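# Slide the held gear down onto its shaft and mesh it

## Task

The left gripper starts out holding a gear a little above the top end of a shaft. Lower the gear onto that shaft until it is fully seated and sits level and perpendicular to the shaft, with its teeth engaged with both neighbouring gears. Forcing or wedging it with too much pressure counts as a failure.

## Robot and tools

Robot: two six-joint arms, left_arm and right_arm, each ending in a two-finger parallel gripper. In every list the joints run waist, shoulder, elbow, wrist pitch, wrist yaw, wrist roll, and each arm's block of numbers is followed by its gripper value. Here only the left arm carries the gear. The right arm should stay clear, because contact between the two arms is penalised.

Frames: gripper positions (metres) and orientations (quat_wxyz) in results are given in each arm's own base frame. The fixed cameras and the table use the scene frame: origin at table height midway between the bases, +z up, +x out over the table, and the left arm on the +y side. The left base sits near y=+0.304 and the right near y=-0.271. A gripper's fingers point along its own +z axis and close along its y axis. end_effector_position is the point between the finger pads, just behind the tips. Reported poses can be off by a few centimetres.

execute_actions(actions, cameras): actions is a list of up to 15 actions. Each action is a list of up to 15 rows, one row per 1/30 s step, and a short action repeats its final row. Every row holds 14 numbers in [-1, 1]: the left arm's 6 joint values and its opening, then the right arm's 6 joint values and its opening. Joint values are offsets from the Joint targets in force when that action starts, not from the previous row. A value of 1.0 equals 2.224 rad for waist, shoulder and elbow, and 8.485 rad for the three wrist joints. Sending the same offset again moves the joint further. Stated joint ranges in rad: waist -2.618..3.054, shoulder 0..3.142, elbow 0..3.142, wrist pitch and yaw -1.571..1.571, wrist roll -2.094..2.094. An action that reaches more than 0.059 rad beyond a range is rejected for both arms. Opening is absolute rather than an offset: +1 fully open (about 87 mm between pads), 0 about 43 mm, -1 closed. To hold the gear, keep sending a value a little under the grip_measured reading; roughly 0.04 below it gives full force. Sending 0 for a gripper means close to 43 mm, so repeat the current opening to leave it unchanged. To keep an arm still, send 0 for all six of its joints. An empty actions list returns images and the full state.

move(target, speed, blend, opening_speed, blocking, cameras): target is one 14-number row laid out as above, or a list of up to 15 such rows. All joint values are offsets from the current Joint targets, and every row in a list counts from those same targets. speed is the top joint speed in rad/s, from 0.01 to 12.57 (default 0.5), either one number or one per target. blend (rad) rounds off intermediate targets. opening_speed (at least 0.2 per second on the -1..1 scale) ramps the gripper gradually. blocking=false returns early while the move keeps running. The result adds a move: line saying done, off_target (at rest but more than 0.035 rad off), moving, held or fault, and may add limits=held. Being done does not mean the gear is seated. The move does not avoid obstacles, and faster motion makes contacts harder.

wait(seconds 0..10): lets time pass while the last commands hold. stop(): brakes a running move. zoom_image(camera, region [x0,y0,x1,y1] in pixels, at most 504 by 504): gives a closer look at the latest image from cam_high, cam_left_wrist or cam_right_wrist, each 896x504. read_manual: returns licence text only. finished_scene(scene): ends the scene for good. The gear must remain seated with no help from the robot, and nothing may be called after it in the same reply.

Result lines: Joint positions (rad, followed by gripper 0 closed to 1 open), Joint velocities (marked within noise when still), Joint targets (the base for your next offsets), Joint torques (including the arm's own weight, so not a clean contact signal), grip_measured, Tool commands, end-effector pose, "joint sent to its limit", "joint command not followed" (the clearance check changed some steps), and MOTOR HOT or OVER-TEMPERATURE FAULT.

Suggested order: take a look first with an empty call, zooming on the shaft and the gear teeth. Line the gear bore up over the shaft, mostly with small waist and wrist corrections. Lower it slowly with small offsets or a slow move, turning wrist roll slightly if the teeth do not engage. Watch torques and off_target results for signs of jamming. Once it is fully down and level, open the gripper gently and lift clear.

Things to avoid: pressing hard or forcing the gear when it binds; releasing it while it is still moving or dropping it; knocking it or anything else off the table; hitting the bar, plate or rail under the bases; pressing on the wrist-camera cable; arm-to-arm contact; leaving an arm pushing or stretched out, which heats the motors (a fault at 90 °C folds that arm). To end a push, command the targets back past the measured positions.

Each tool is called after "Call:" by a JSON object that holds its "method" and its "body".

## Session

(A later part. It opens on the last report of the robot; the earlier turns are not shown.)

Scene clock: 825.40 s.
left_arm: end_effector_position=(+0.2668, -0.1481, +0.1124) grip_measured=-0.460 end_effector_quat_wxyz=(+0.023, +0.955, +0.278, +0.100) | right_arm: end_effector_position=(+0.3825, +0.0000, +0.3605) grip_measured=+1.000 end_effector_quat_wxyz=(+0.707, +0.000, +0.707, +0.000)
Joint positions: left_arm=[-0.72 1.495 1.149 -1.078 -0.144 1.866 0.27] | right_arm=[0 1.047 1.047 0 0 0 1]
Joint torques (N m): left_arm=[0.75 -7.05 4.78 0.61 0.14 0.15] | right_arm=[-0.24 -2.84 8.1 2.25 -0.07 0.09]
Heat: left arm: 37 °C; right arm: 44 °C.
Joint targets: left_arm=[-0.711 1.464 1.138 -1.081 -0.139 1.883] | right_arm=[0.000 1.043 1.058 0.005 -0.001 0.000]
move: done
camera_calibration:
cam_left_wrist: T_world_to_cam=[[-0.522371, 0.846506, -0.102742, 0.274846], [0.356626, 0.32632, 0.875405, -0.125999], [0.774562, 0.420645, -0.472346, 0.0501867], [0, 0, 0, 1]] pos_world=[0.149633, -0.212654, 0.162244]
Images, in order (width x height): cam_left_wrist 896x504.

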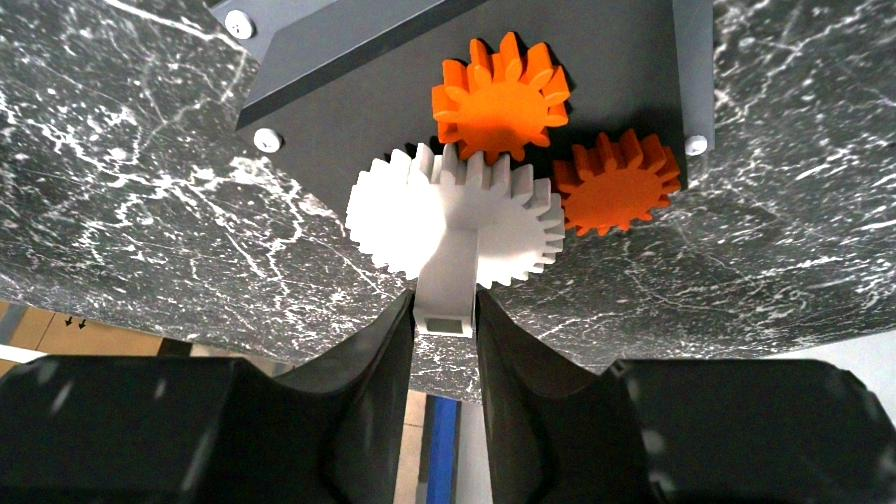

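Call:
{"method": "move", "body": {"target": [[0,-0.0036,-0.0036,0.0001,0,0.0059,-0.46,0,0,0,0,0,0,1]], "speed": 0.15, "cameras": ["cam_left_wrist"]}}

Call:
{"method": "zoom_image", "body": {"camera": "cam_left_wrist", "region": [400, 80, 620, 280]}}

Call:
{"method": "move", "body": {"target": [[0,-0.0036,-0.0036,0.0001,0,0.0059,-0.46,0,0,0,0,0,0,1]], "speed": 0.15, "cameras": ["cam_left_wrist"]}}

Call:
{"method": "zoom_image", "body": {"camera": "cam_left_wrist", "region": [400, 80, 620, 280]}}

Scene clock: 835.87 s.
left_arm: end_effector_position=(+0.2663, -0.1485, +0.1126) grip_measured=-0.460 end_effector_quat_wxyz=(+0.020, +0.962, +0.254, +0.101) | right_arm: end_effector_position=(+0.3825, +0.0000, +0.3605) grip_measured=+1.000 end_effector_quat_wxyz=(+0.707, +0.000, +0.707, +0.000)
Joint positions: left_arm=[-0.72 1.487 1.141 -1.078 -0.144 1.915 0.27] | right_arm=[0 1.047 1.047 0 0 0 1]
Joint torques (N m): left_arm=[0.79 -7.01 4.72 0.6 0.16 0.13] | right_arm=[-0.24 -2.84 8.1 2.25 -0.06 0.09]
Heat: left arm: 37 °C; right arm: 44 °C.
Joint targets: left_arm=[-0.711 1.456 1.130 -1.080 -0.139 1.933] | right_arm=[0.000 1.043 1.058 0.005 -0.001 0.000]
move: done
camera_calibration:
cam_left_wrist: T_world_to_cam=[[-0.48032, 0.872036, -0.0940585, 0.26659], [0.372228, 0.299769, 0.878399, -0.134175], [0.794191, 0.386901, -0.468582, 0.0401663], [0, 0, 0, 1]] pos_world=[0.146092, -0.207794, 0.161755]
Images, in order (width x height): cam_left_wrist 896x504.

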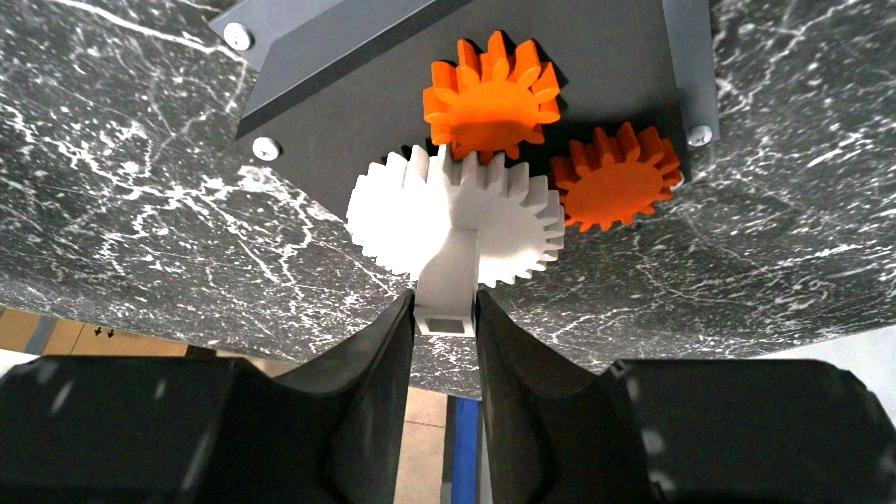

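Scaled by 2.291 from the camera's 896x504 image, which has a finer 1280x720 frame.

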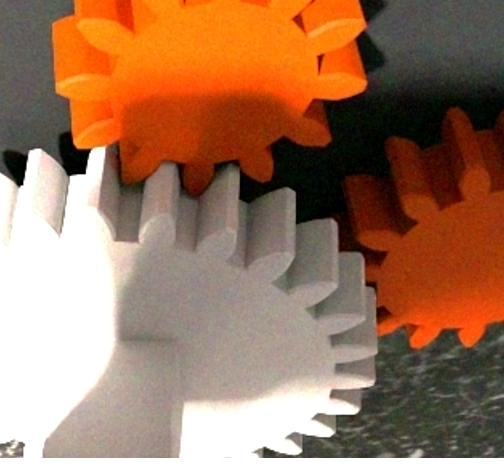

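Scene clock: 836.80 s.
left_arm: end_effector_position=(+0.2654, -0.1487, +0.1121) grip_measured=-0.460 end_effector_quat_wxyz=(+0.017, +0.968, +0.231, +0.101) | right_arm: end_effector_position=(+0.3825, +0.0000, +0.3605) grip_measured=+1.000 end_effector_quat_wxyz=(+0.707, +0.000, +0.707, +0.000)
Joint positions: left_arm=[-0.72 1.479 1.132 -1.078 -0.144 1.963 0.27] | right_arm=[0 1.047 1.047 0 0 0 1]
Joint torques (N m): left_arm=[0.75 -6.78 4.72 0.58 0.14 0.18] | right_arm=[-0.24 -2.85 8.09 2.25 -0.07 0.09]
Heat: left arm: 37 °C; right arm: 44 °C.
Joint targets: left_arm=[-0.711 1.448 1.122 -1.079 -0.139 1.984] | right_arm=[0.000 1.043 1.058 0.005 -0.001 0.000]
move: done
camera_calibration:
cam_left_wrist: T_world_to_cam=[[-0.439264, 0.894446, -0.0837534, 0.25747], [0.387166, 0.272612, 0.880787, -0.141735], [0.810648, 0.354471, -0.466048, 0.0312479], [0, 0, 0, 1]] pos_world=[0.142641, -0.202731, 0.160965]
Images, in order (width x height): cam_left_wrist 896x504.

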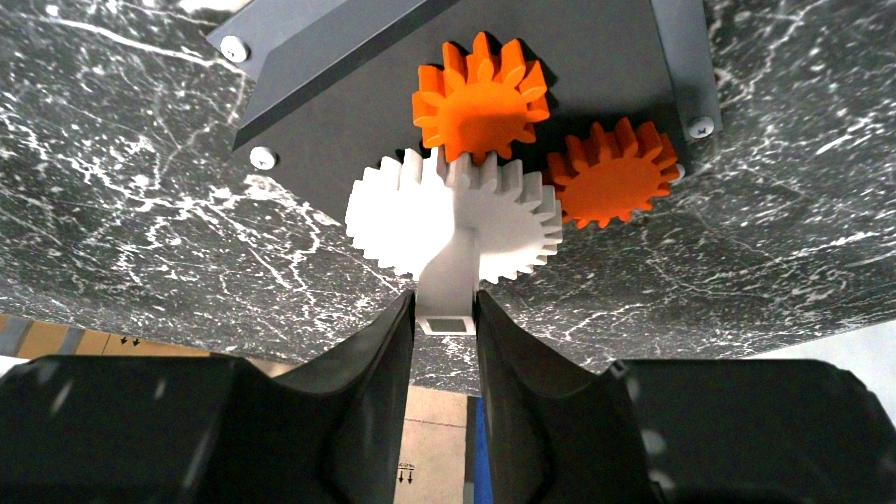

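Scaled by 2.291 from the camera's 896x504 image, which has a finer 1280x720 frame.

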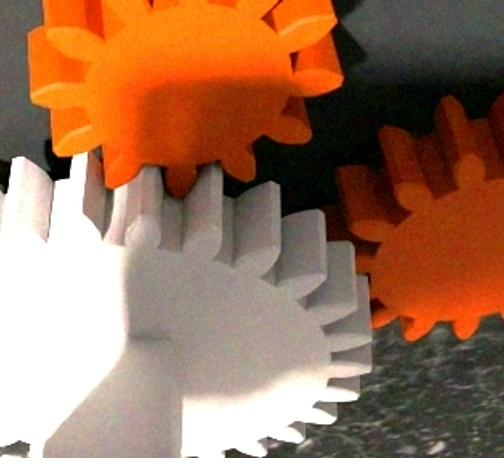

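Call:
{"method": "move", "body": {"target": [[0,0,0,0,0,0,-0.7,0,0,0,0,0,0,1],[0,0,-0.0040,0.0010,0,0,-0.7,0,0,0,0,0,0,1]], "speed": 0.06, "opening_speed": 0.4}}

Call:
{"method": "move", "body": {"target": [[0,0,-0.0050,0.0013,0,0,-0.7,0,0,0,0,0,0,1]], "speed": 0.06, "cameras": ["cam_high","cam_left_wrist"]}}

Call:
{"method": "zoom_image", "body": {"camera": "cam_left_wrist", "region": [310, 60, 690, 350]}}

Scene clock: 852.70 s.
left_arm: end_effector_position=(+0.2647, -0.1482, +0.1109) grip_measured=-0.501 end_effector_quat_wxyz=(+0.017, +0.968, +0.229, +0.101) | right_arm: end_effector_position=(+0.3825, +0.0000, +0.3605) grip_measured=+1.000 end_effector_quat_wxyz=(+0.707, +0.000, +0.707, +0.000)
Joint positions: left_arm=[-0.72 1.476 1.124 -1.073 -0.144 1.966 0.249] | right_arm=[0 1.047 1.047 0 0 0 1]
Joint torques (N m): left_arm=[0.75 -6.8 4.63 0.63 0.14 0.15] | right_arm=[-0.24 -2.84 8.09 2.25 -0.07 0.09]
Heat: left arm: 37 °C; right arm: 44 °C.
Joint targets: left_arm=[-0.711 1.448 1.113 -1.070 -0.139 1.984] | right_arm=[0.000 1.043 1.058 0.005 -0.001 0.000]
move: done

Scene clock: 853.40 s.
left_arm: end_effector_position=(+0.2649, -0.1482, +0.1102) grip_measured=-0.501 end_effector_quat_wxyz=(+0.019, +0.968, +0.230, +0.102) | right_arm: end_effector_position=(+0.3825, +0.0000, +0.3605) grip_measured=+1.000 end_effector_quat_wxyz=(+0.707, +0.000, +0.707, +0.000)
Joint positions: left_arm=[-0.72 1.472 1.117 -1.064 -0.145 1.966 0.249] | right_arm=[0 1.047 1.047 0 0 0 1]
Joint torques (N m): left_arm=[0.72 -6.34 4.34 0.66 0.14 0.14] | right_arm=[-0.25 -2.84 8.1 2.25 -0.07 0.09]
Heat: left arm: 37 °C; right arm: 44 °C.
Joint targets: left_arm=[-0.711 1.448 1.102 -1.059 -0.139 1.984] | right_arm=[0.000 1.043 1.058 0.005 -0.001 0.000]
move: done
camera_calibration:
cam_left_wrist: T_world_to_cam=[[-0.436306, 0.895489, -0.0879565, 0.256557], [0.384238, 0.273813, 0.881696, -0.1391], [0.813632, 0.350893, -0.463547, 0.0290363], [0, 0, 0, 1]] pos_world=[0.14176, -0.201845, 0.158669]
Images, in order (width x height): cam_high 896x504, cam_left_wrist 896x504.

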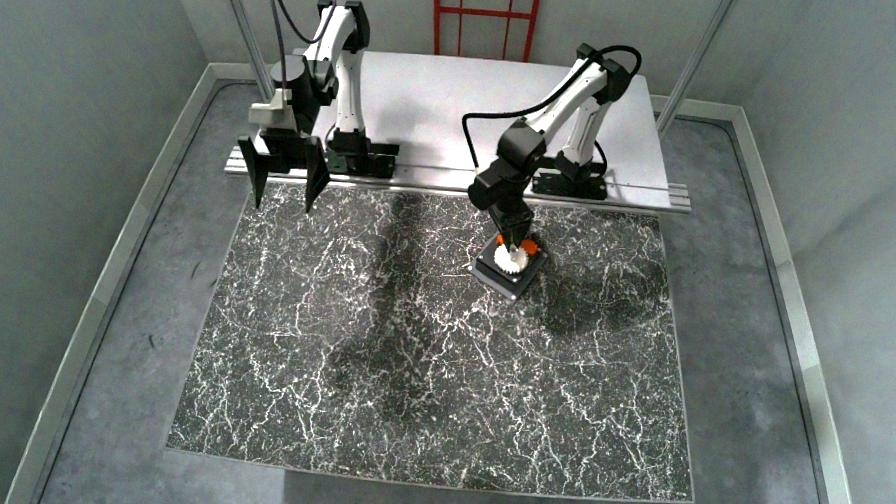

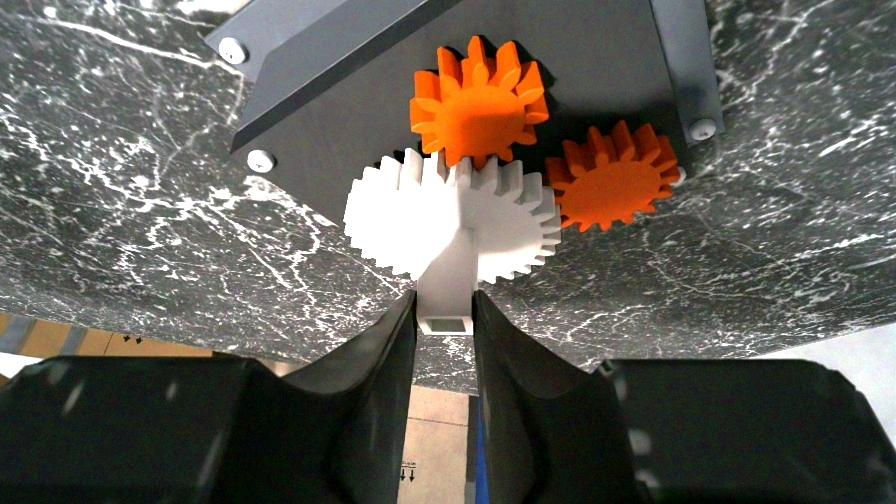

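Scaled by 1.326 from the camera's 896x504 image, which has a finer 1280x720 frame.

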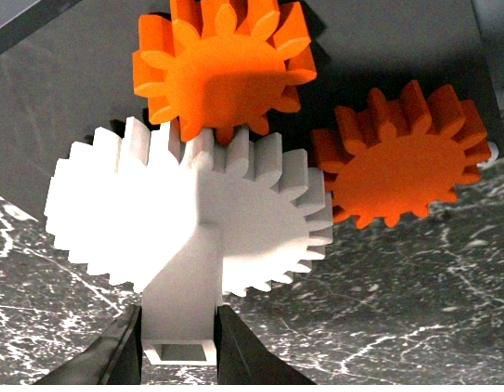

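Call:
{"method": "move", "body": {"target": [[0,0,-0.0005,0,0,-0.0099,-0.7,0,0,0,0,0,0,1]], "speed": 0.08}}

Call:
{"method": "move", "body": {"target": [[0,0.008,-0.0005,0,0,-0.0059,-0.7,0,0,0,0,0,0,1]], "speed": 0.08}}

Call:
{"method": "move", "body": {"target": [[0,0.008,0,0,0,-0.0059,-0.7,0,0,0,0,0,0,1]], "speed": 0.08, "cameras": ["cam_high","cam_left_wrist"]}}

Call:
{"method": "zoom_image", "body": {"camera": "cam_left_wrist", "region": [310, 60, 690, 350]}}

Scene clock: 864.07 s.
left_arm: end_effector_position=(+0.2648, -0.1474, +0.1093) grip_measured=-0.502 end_effector_quat_wxyz=(+0.024, +0.961, +0.254, +0.103) | right_arm: end_effector_position=(+0.3825, +0.0000, +0.3605) grip_measured=+1.000 end_effector_quat_wxyz=(+0.707, +0.000, +0.707, +0.000)
Joint positions: left_arm=[-0.72 1.472 1.113 -1.054 -0.144 1.916 0.249] | right_arm=[0 1.047 1.047 0 0 0 1]
Joint torques (N m): left_arm=[0.8 -6.41 4.6 0.59 0.15 -0.24] | right_arm=[-0.24 -2.85 8.1 2.25 -0.07 0.1]
Heat: left arm: 37 °C; right arm: 44 °C.
Joint targets: left_arm=[-0.711 1.448 1.101 -1.060 -0.139 1.899] | right_arm=[0.000 1.043 1.058 0.005 -0.001 0.000]
move: done

Scene clock: 865.17 s.
left_arm: end_effector_position=(+0.2647, -0.1471, +0.1093) grip_measured=-0.502 end_effector_quat_wxyz=(+0.030, +0.955, +0.277, +0.103) | right_arm: end_effector_position=(+0.3825, +0.0000, +0.3605) grip_measured=+1.000 end_effector_quat_wxyz=(+0.707, +0.000, +0.707, +0.000)
Joint positions: left_arm=[-0.72 1.472 1.113 -1.048 -0.141 1.868 0.249] | right_arm=[0 1.047 1.047 0 0 0 1]
Joint torques (N m): left_arm=[0.7 -4.97 4.44 0.52 0.12 -0.22] | right_arm=[-0.25 -2.84 8.1 2.25 -0.07 0.09]
Heat: left arm: 37 °C; right arm: 44 °C.
Joint targets: left_arm=[-0.711 1.466 1.100 -1.059 -0.139 1.850] | right_arm=[0.000 1.043 1.058 0.005 -0.001 0.000]
move: done

Scene clock: 866.23 s.
left_arm: end_effector_position=(+0.2646, -0.1466, +0.1093) grip_measured=-0.502 end_effector_quat_wxyz=(+0.036, +0.948, +0.300, +0.103) | right_arm: end_effector_position=(+0.3825, +0.0000, +0.3605) grip_measured=+1.000 end_effector_quat_wxyz=(+0.707, +0.000, +0.707, +0.000)
Joint positions: left_arm=[-0.72 1.472 1.113 -1.041 -0.139 1.82 0.249] | right_arm=[0 1.047 1.047 0 0 0 1]
Joint torques (N m): left_arm=[0.84 -3.59 4.52 0.49 0.1 -0.23] | right_arm=[-0.24 -2.84 8.1 2.25 -0.07 0.09]
Heat: left arm: 37 °C; right arm: 44 °C.
Joint targets: left_arm=[-0.711 1.484 1.100 -1.060 -0.139 1.799] | right_arm=[0.000 1.043 1.058 0.005 -0.001 0.000]
move: done
camera_calibration:
cam_left_wrist: T_world_to_cam=[[-0.557318, 0.819355, -0.134365, 0.280873], [0.328864, 0.366424, 0.870392, -0.109147], [0.762395, 0.440897, -0.473671, 0.0561367], [0, 0, 0, 1]] pos_world=[0.149632, -0.214892, 0.159331]
Images, in order (width x height): cam_high 896x504, cam_left_wrist 896x504.

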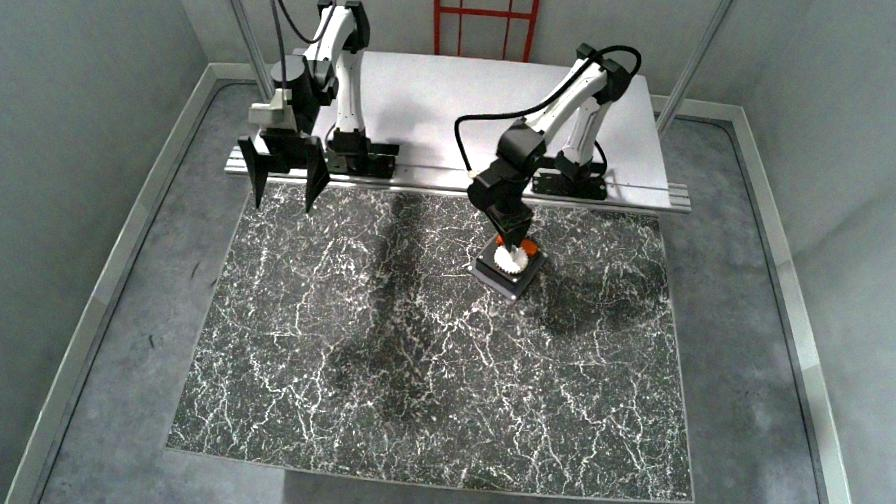

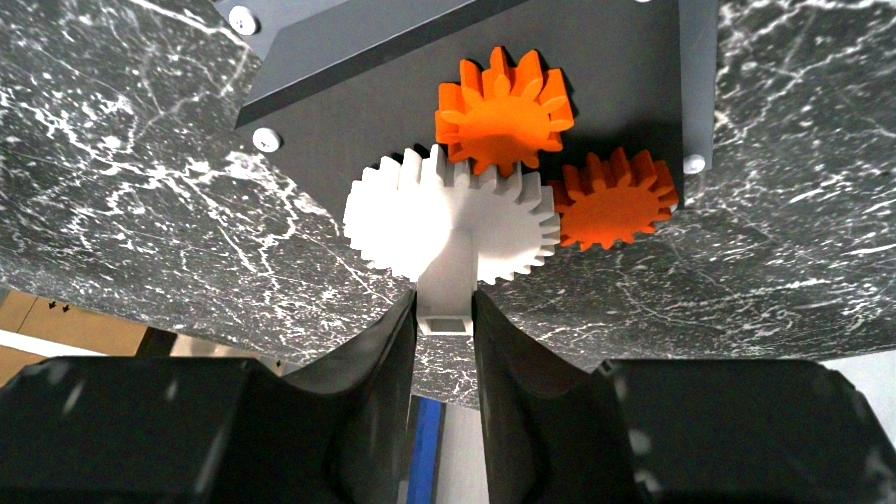

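Scaled by 1.326 from the camera's 896x504 image, which has a finer 1280x720 frame.

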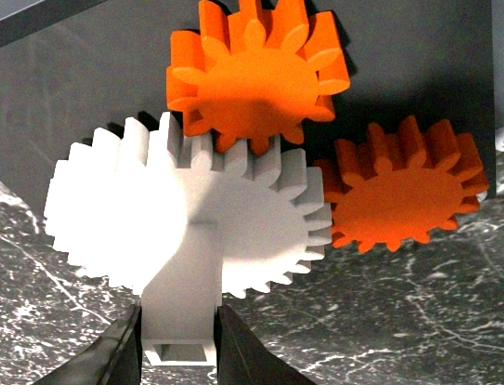

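Call:
{"method": "move", "body": {"target": [[0,0,-0.0035,0.0010,0,-0.003,-0.7,0,0,0,0,0,0,1]], "speed": 0.06}}

Call:
{"method": "move", "body": {"target": [[0,0.001,-0.0029,0.0008,0,-0.005,-0.7,0,0,0,0,0,0,1]], "speed": 0.06}}

Call:
{"method": "move", "body": {"target": [[0,0.003,-0.001,0,0,-0.0059,-0.7,0,0,0,0,0,0,1]], "speed": 0.06, "cameras": ["cam_high","cam_left_wrist"]}}

Call:
{"method": "zoom_image", "body": {"camera": "cam_left_wrist", "region": [310, 60, 690, 350]}}

Scene clock: 874.37 s.
left_arm: end_effector_position=(+0.2649, -0.1466, +0.1080) grip_measured=-0.502 end_effector_quat_wxyz=(+0.040, +0.943, +0.312, +0.104) | right_arm: end_effector_position=(+0.3825, +0.0000, +0.3605) grip_measured=+1.000 end_effector_quat_wxyz=(+0.707, +0.000, +0.707, +0.000)
Joint positions: left_arm=[-0.72 1.472 1.107 -1.03 -0.139 1.795 0.249] | right_arm=[0 1.047 1.047 0 0 0 1]
Joint torques (N m): left_arm=[0.68 -3.62 4.38 0.45 0.09 -0.28] | right_arm=[-0.23 -2.84 8.1 2.25 -0.07 0.09]
Heat: left arm: 36 °C; right arm: 44 °C.
Joint targets: left_arm=[-0.711 1.484 1.092 -1.051 -0.139 1.774] | right_arm=[0.000 1.043 1.058 0.005 -0.001 0.000]
move: done

Scene clock: 875.47 s.
left_arm: end_effector_position=(+0.2649, -0.1462, +0.1075) grip_measured=-0.502 end_effector_quat_wxyz=(+0.045, +0.936, +0.332, +0.105) | right_arm: end_effector_position=(+0.3825, +0.0000, +0.3605) grip_measured=+1.000 end_effector_quat_wxyz=(+0.707, +0.000, +0.707, +0.000)
Joint positions: left_arm=[-0.72 1.472 1.105 -1.021 -0.139 1.752 0.249] | right_arm=[0 1.047 1.047 0 0 0 1]
Joint torques (N m): left_arm=[0.84 -3.51 4.11 0.46 0.08 -0.26] | right_arm=[-0.24 -2.84 8.1 2.25 -0.06 0.09]
Heat: left arm: 36 °C; right arm: 44 °C.
Joint targets: left_arm=[-0.711 1.486 1.086 -1.044 -0.139 1.731] | right_arm=[0.000 1.043 1.058 0.005 -0.001 0.000]
move: done

Scene clock: 876.73 s.
left_arm: end_effector_position=(+0.2647, -0.1460, +0.1073) grip_measured=-0.502 end_effector_quat_wxyz=(+0.051, +0.928, +0.355, +0.105) | right_arm: end_effector_position=(+0.3825, +0.0000, +0.3605) grip_measured=+1.000 end_effector_quat_wxyz=(+0.707, +0.000, +0.707, +0.000)
Joint positions: left_arm=[-0.72 1.472 1.104 -1.014 -0.137 1.704 0.249] | right_arm=[0 1.047 1.047 0 0 0 1]
Joint torques (N m): left_arm=[0.7 -3 3.95 0.44 0.1 -0.26] | right_arm=[-0.25 -2.84 8.1 2.25 -0.07 0.1]
Heat: left arm: 36 °C; right arm: 44 °C.
Joint targets: left_arm=[-0.711 1.493 1.083 -1.044 -0.139 1.682] | right_arm=[0.000 1.043 1.058 0.005 -0.001 0.000]
move: done
camera_calibration:
cam_left_wrist: T_world_to_cam=[[-0.643473, 0.745736, -0.172686, 0.296246], [0.273957, 0.435011, 0.857737, -0.0817475], [0.714766, 0.504622, -0.484218, 0.0779055], [0, 0, 0, 1]] pos_world=[0.157337, -0.224673, 0.158999]
Images, in order (width x height): cam_high 896x504, cam_left_wrist 896x504.

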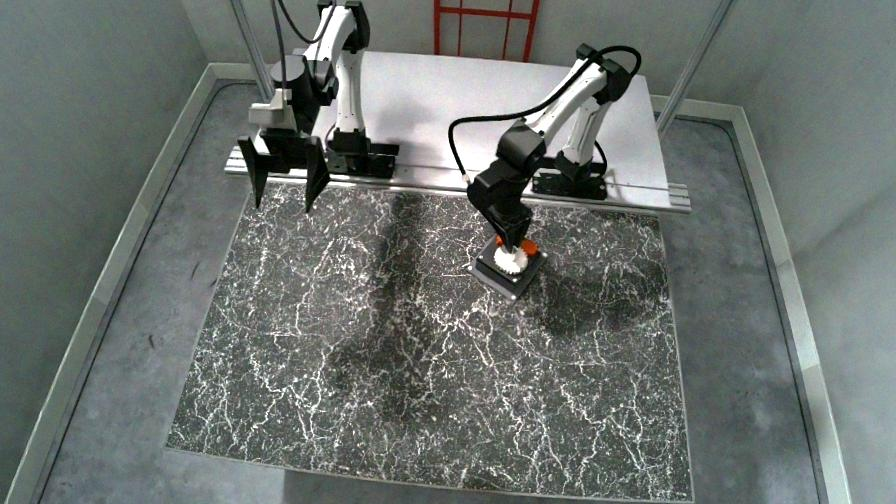

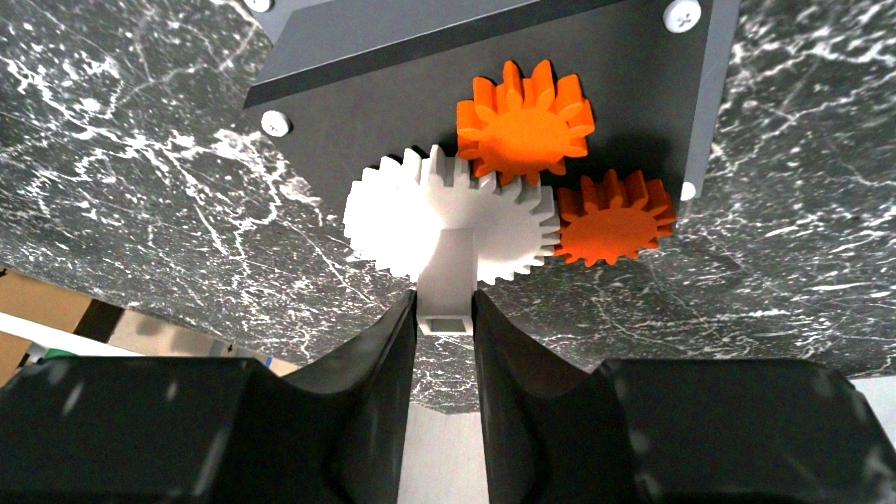

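Scaled by 1.326 from the camera's 896x504 image, which has a finer 1280x720 frame.

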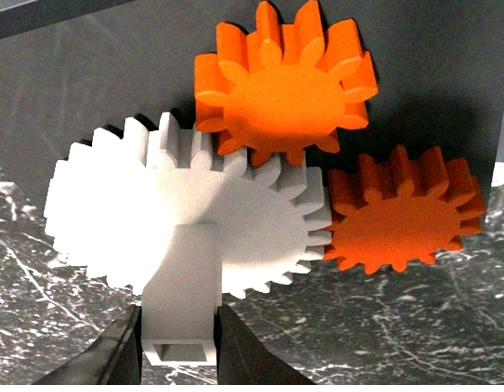

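Call:
{"method": "move", "body": {"target": [[0,0,0.006,-0.001,0,0,-0.3,0,0,0,0,0,0,1]], "speed": 0.1, "opening_speed": 0.4, "cameras": ["cam_high","cam_left_wrist"]}}

Call:
{"method": "zoom_image", "body": {"camera": "cam_left_wrist", "region": [310, 60, 690, 350]}}

Scene clock: 883.07 s.
left_arm: end_effector_position=(+0.2613, -0.1430, +0.1047) grip_measured=-0.300 end_effector_quat_wxyz=(+0.041, +0.927, +0.358, +0.099) | right_arm: end_effector_position=(+0.3825, +0.0000, +0.3605) grip_measured=+1.000 end_effector_quat_wxyz=(+0.707, +0.000, +0.707, +0.000)
Joint positions: left_arm=[-0.72 1.478 1.104 -1.031 -0.137 1.695 0.35] | right_arm=[0 1.047 1.047 0 0 0 1]
Joint torques (N m): left_arm=[0.77 -3.43 4.93 0.46 0.08 -0.16] | right_arm=[-0.24 -2.82 8.1 2.25 -0.06 0.09]
Heat: left arm: 35 °C; right arm: 44 °C.
Joint targets: left_arm=[-0.711 1.493 1.097 -1.053 -0.139 1.682] | right_arm=[0.000 1.043 1.058 0.005 -0.001 0.000]
move: done
camera_calibration:
cam_left_wrist: T_world_to_cam=[[-0.652695, 0.74237, -0.151246, 0.291103], [0.285462, 0.425896, 0.858559, -0.0843426], [0.701784, 0.517203, -0.489899, 0.0833836], [0, 0, 0, 1]] pos_world=[0.155561, -0.223311, 0.157291]
Images, in order (width x height): cam_high 896x504, cam_left_wrist 896x504.

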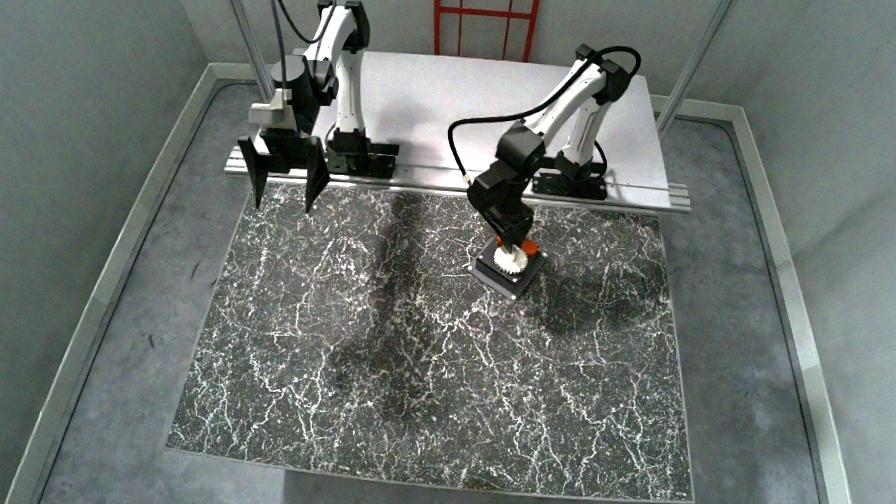

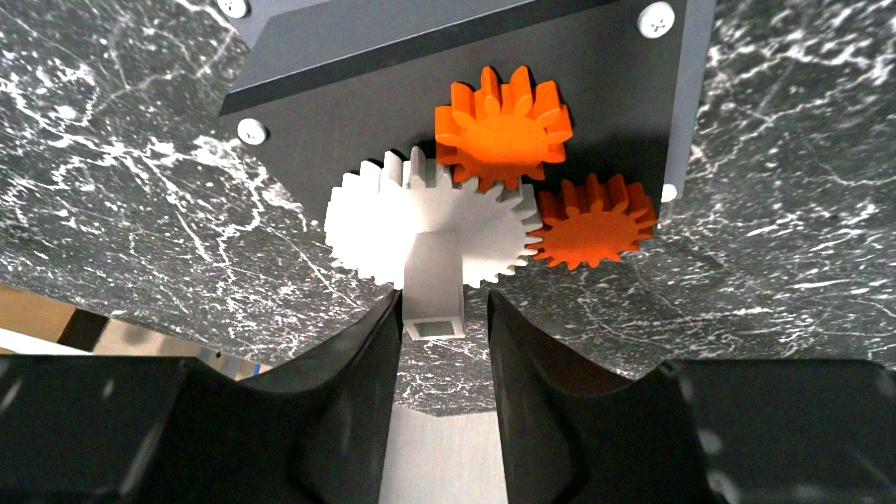

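Scaled by 1.326 from the camera's 896x504 image, which has a finer 1280x720 frame.

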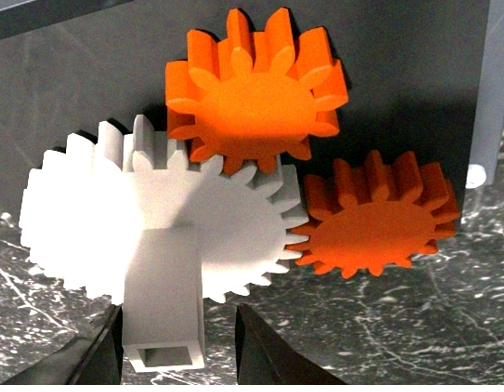

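Call:
{"method": "move", "body": {"target": [[0,0,0,0,0,0,0.4,0,0,0,0,0,0,1],[0,0,0.112,-0.030,0,0,0.4,0,0,0,0,0,0,1]], "speed": 0.18, "opening_speed": 0.6, "cameras": ["cam_high","cam_left_wrist"]}}

Call:
{"method": "zoom_image", "body": {"camera": "cam_left_wrist", "region": [250, 60, 690, 400]}}

Call:
{"method": "zoom_image", "body": {"camera": "cam_high", "region": [462, 220, 562, 310]}}

Scene clock: 898.90 s.
left_arm: end_effector_position=(+0.2561, -0.1384, +0.1587) grip_measured=+0.400 end_effector_quat_wxyz=(+0.026, +0.929, +0.358, +0.091) | right_arm: end_effector_position=(+0.3825, +0.0000, +0.3605) grip_measured=+1.000 end_effector_quat_wxyz=(+0.707, +0.000, +0.707, +0.000)
Joint positions: left_arm=[-0.72 1.478 1.325 -1.285 -0.137 1.695 0.7] | right_arm=[0 1.047 1.047 0 0 0 1]
Joint torques (N m): left_arm=[0.72 -3.4 7.19 0.39 0.07 -0.18] | right_arm=[-0.24 -2.84 8.09 2.25 -0.07 0.09]
Heat: left arm: 34 °C; right arm: 44 °C.
Joint targets: left_arm=[-0.711 1.493 1.346 -1.307 -0.139 1.681] | right_arm=[0.000 1.043 1.058 0.005 -0.001 0.000]
move: done
camera_calibration:
cam_left_wrist: T_world_to_cam=[[-0.656462, 0.745132, -0.117624, 0.288449], [0.307417, 0.406641, 0.860313, -0.139685], [0.688878, 0.528603, -0.49601, 0.116904], [0, 0, 0, 1]] pos_world=[0.151765, -0.219927, 0.212087]
Images, in order (width x height): cam_high 896x504, cam_left_wrist 896x504.

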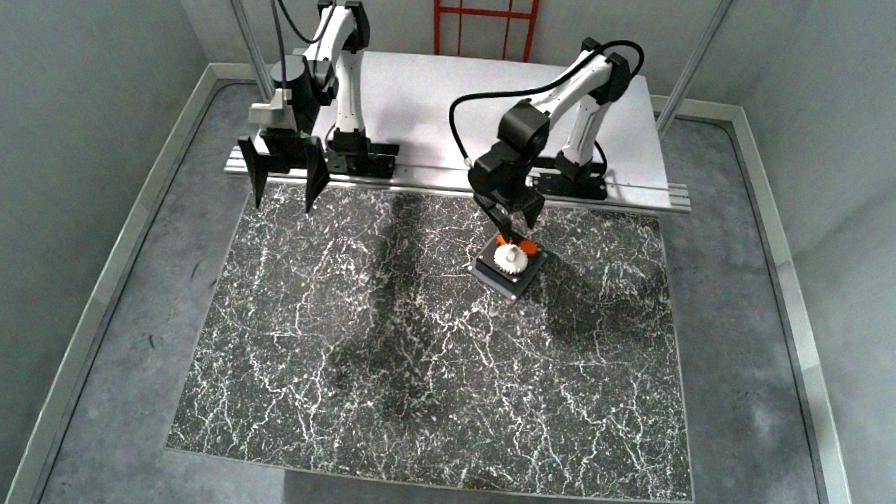

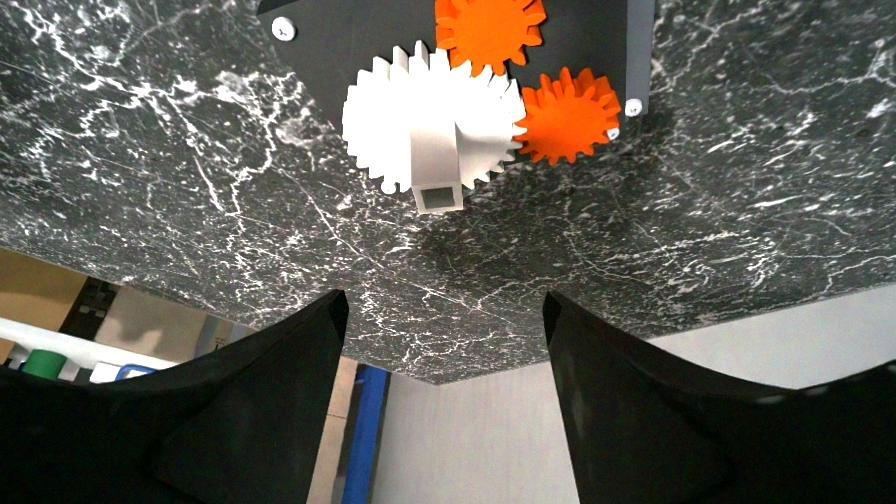

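Scaled by 1.145 from the camera's 896x504 image, which has a finer 1280x720 frame.

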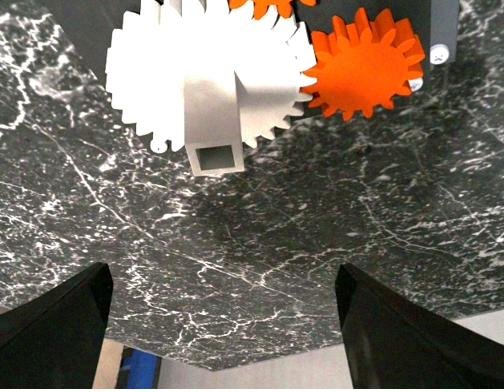

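Scaled by 5.040 from the camera's 896x504 image, which has a finer 1280x720 frame.

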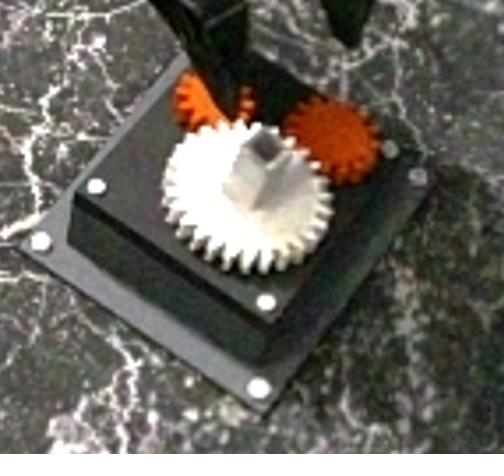

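Call:
{"method": "zoom_image", "body": {"camera": "cam_left_wrist", "region": [330, 0, 640, 220]}}

Call:
{"method": "zoom_image", "body": {"camera": "cam_high", "region": [490, 230, 540, 280]}}

Scaled by 1.626 from the camera's 896x504 image, which has a finer 1280x720 frame.

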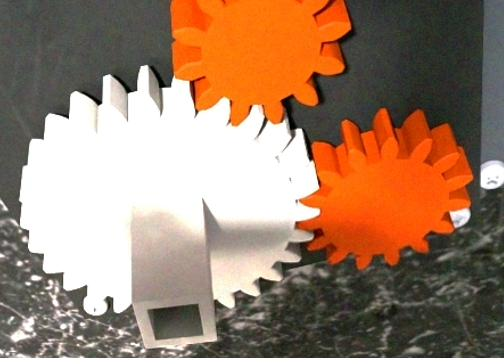

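Scaled by 10.080 from the camera's 896x504 image, which has a finer 1280x720 frame.

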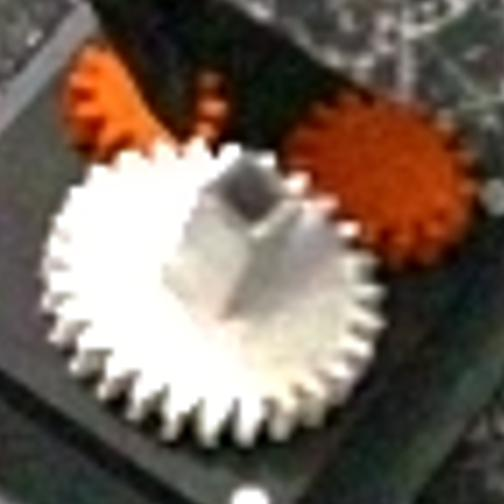

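Call:
{"method": "finished_scene", "body": {"scene": 2}}

The scene is finished: the task was done.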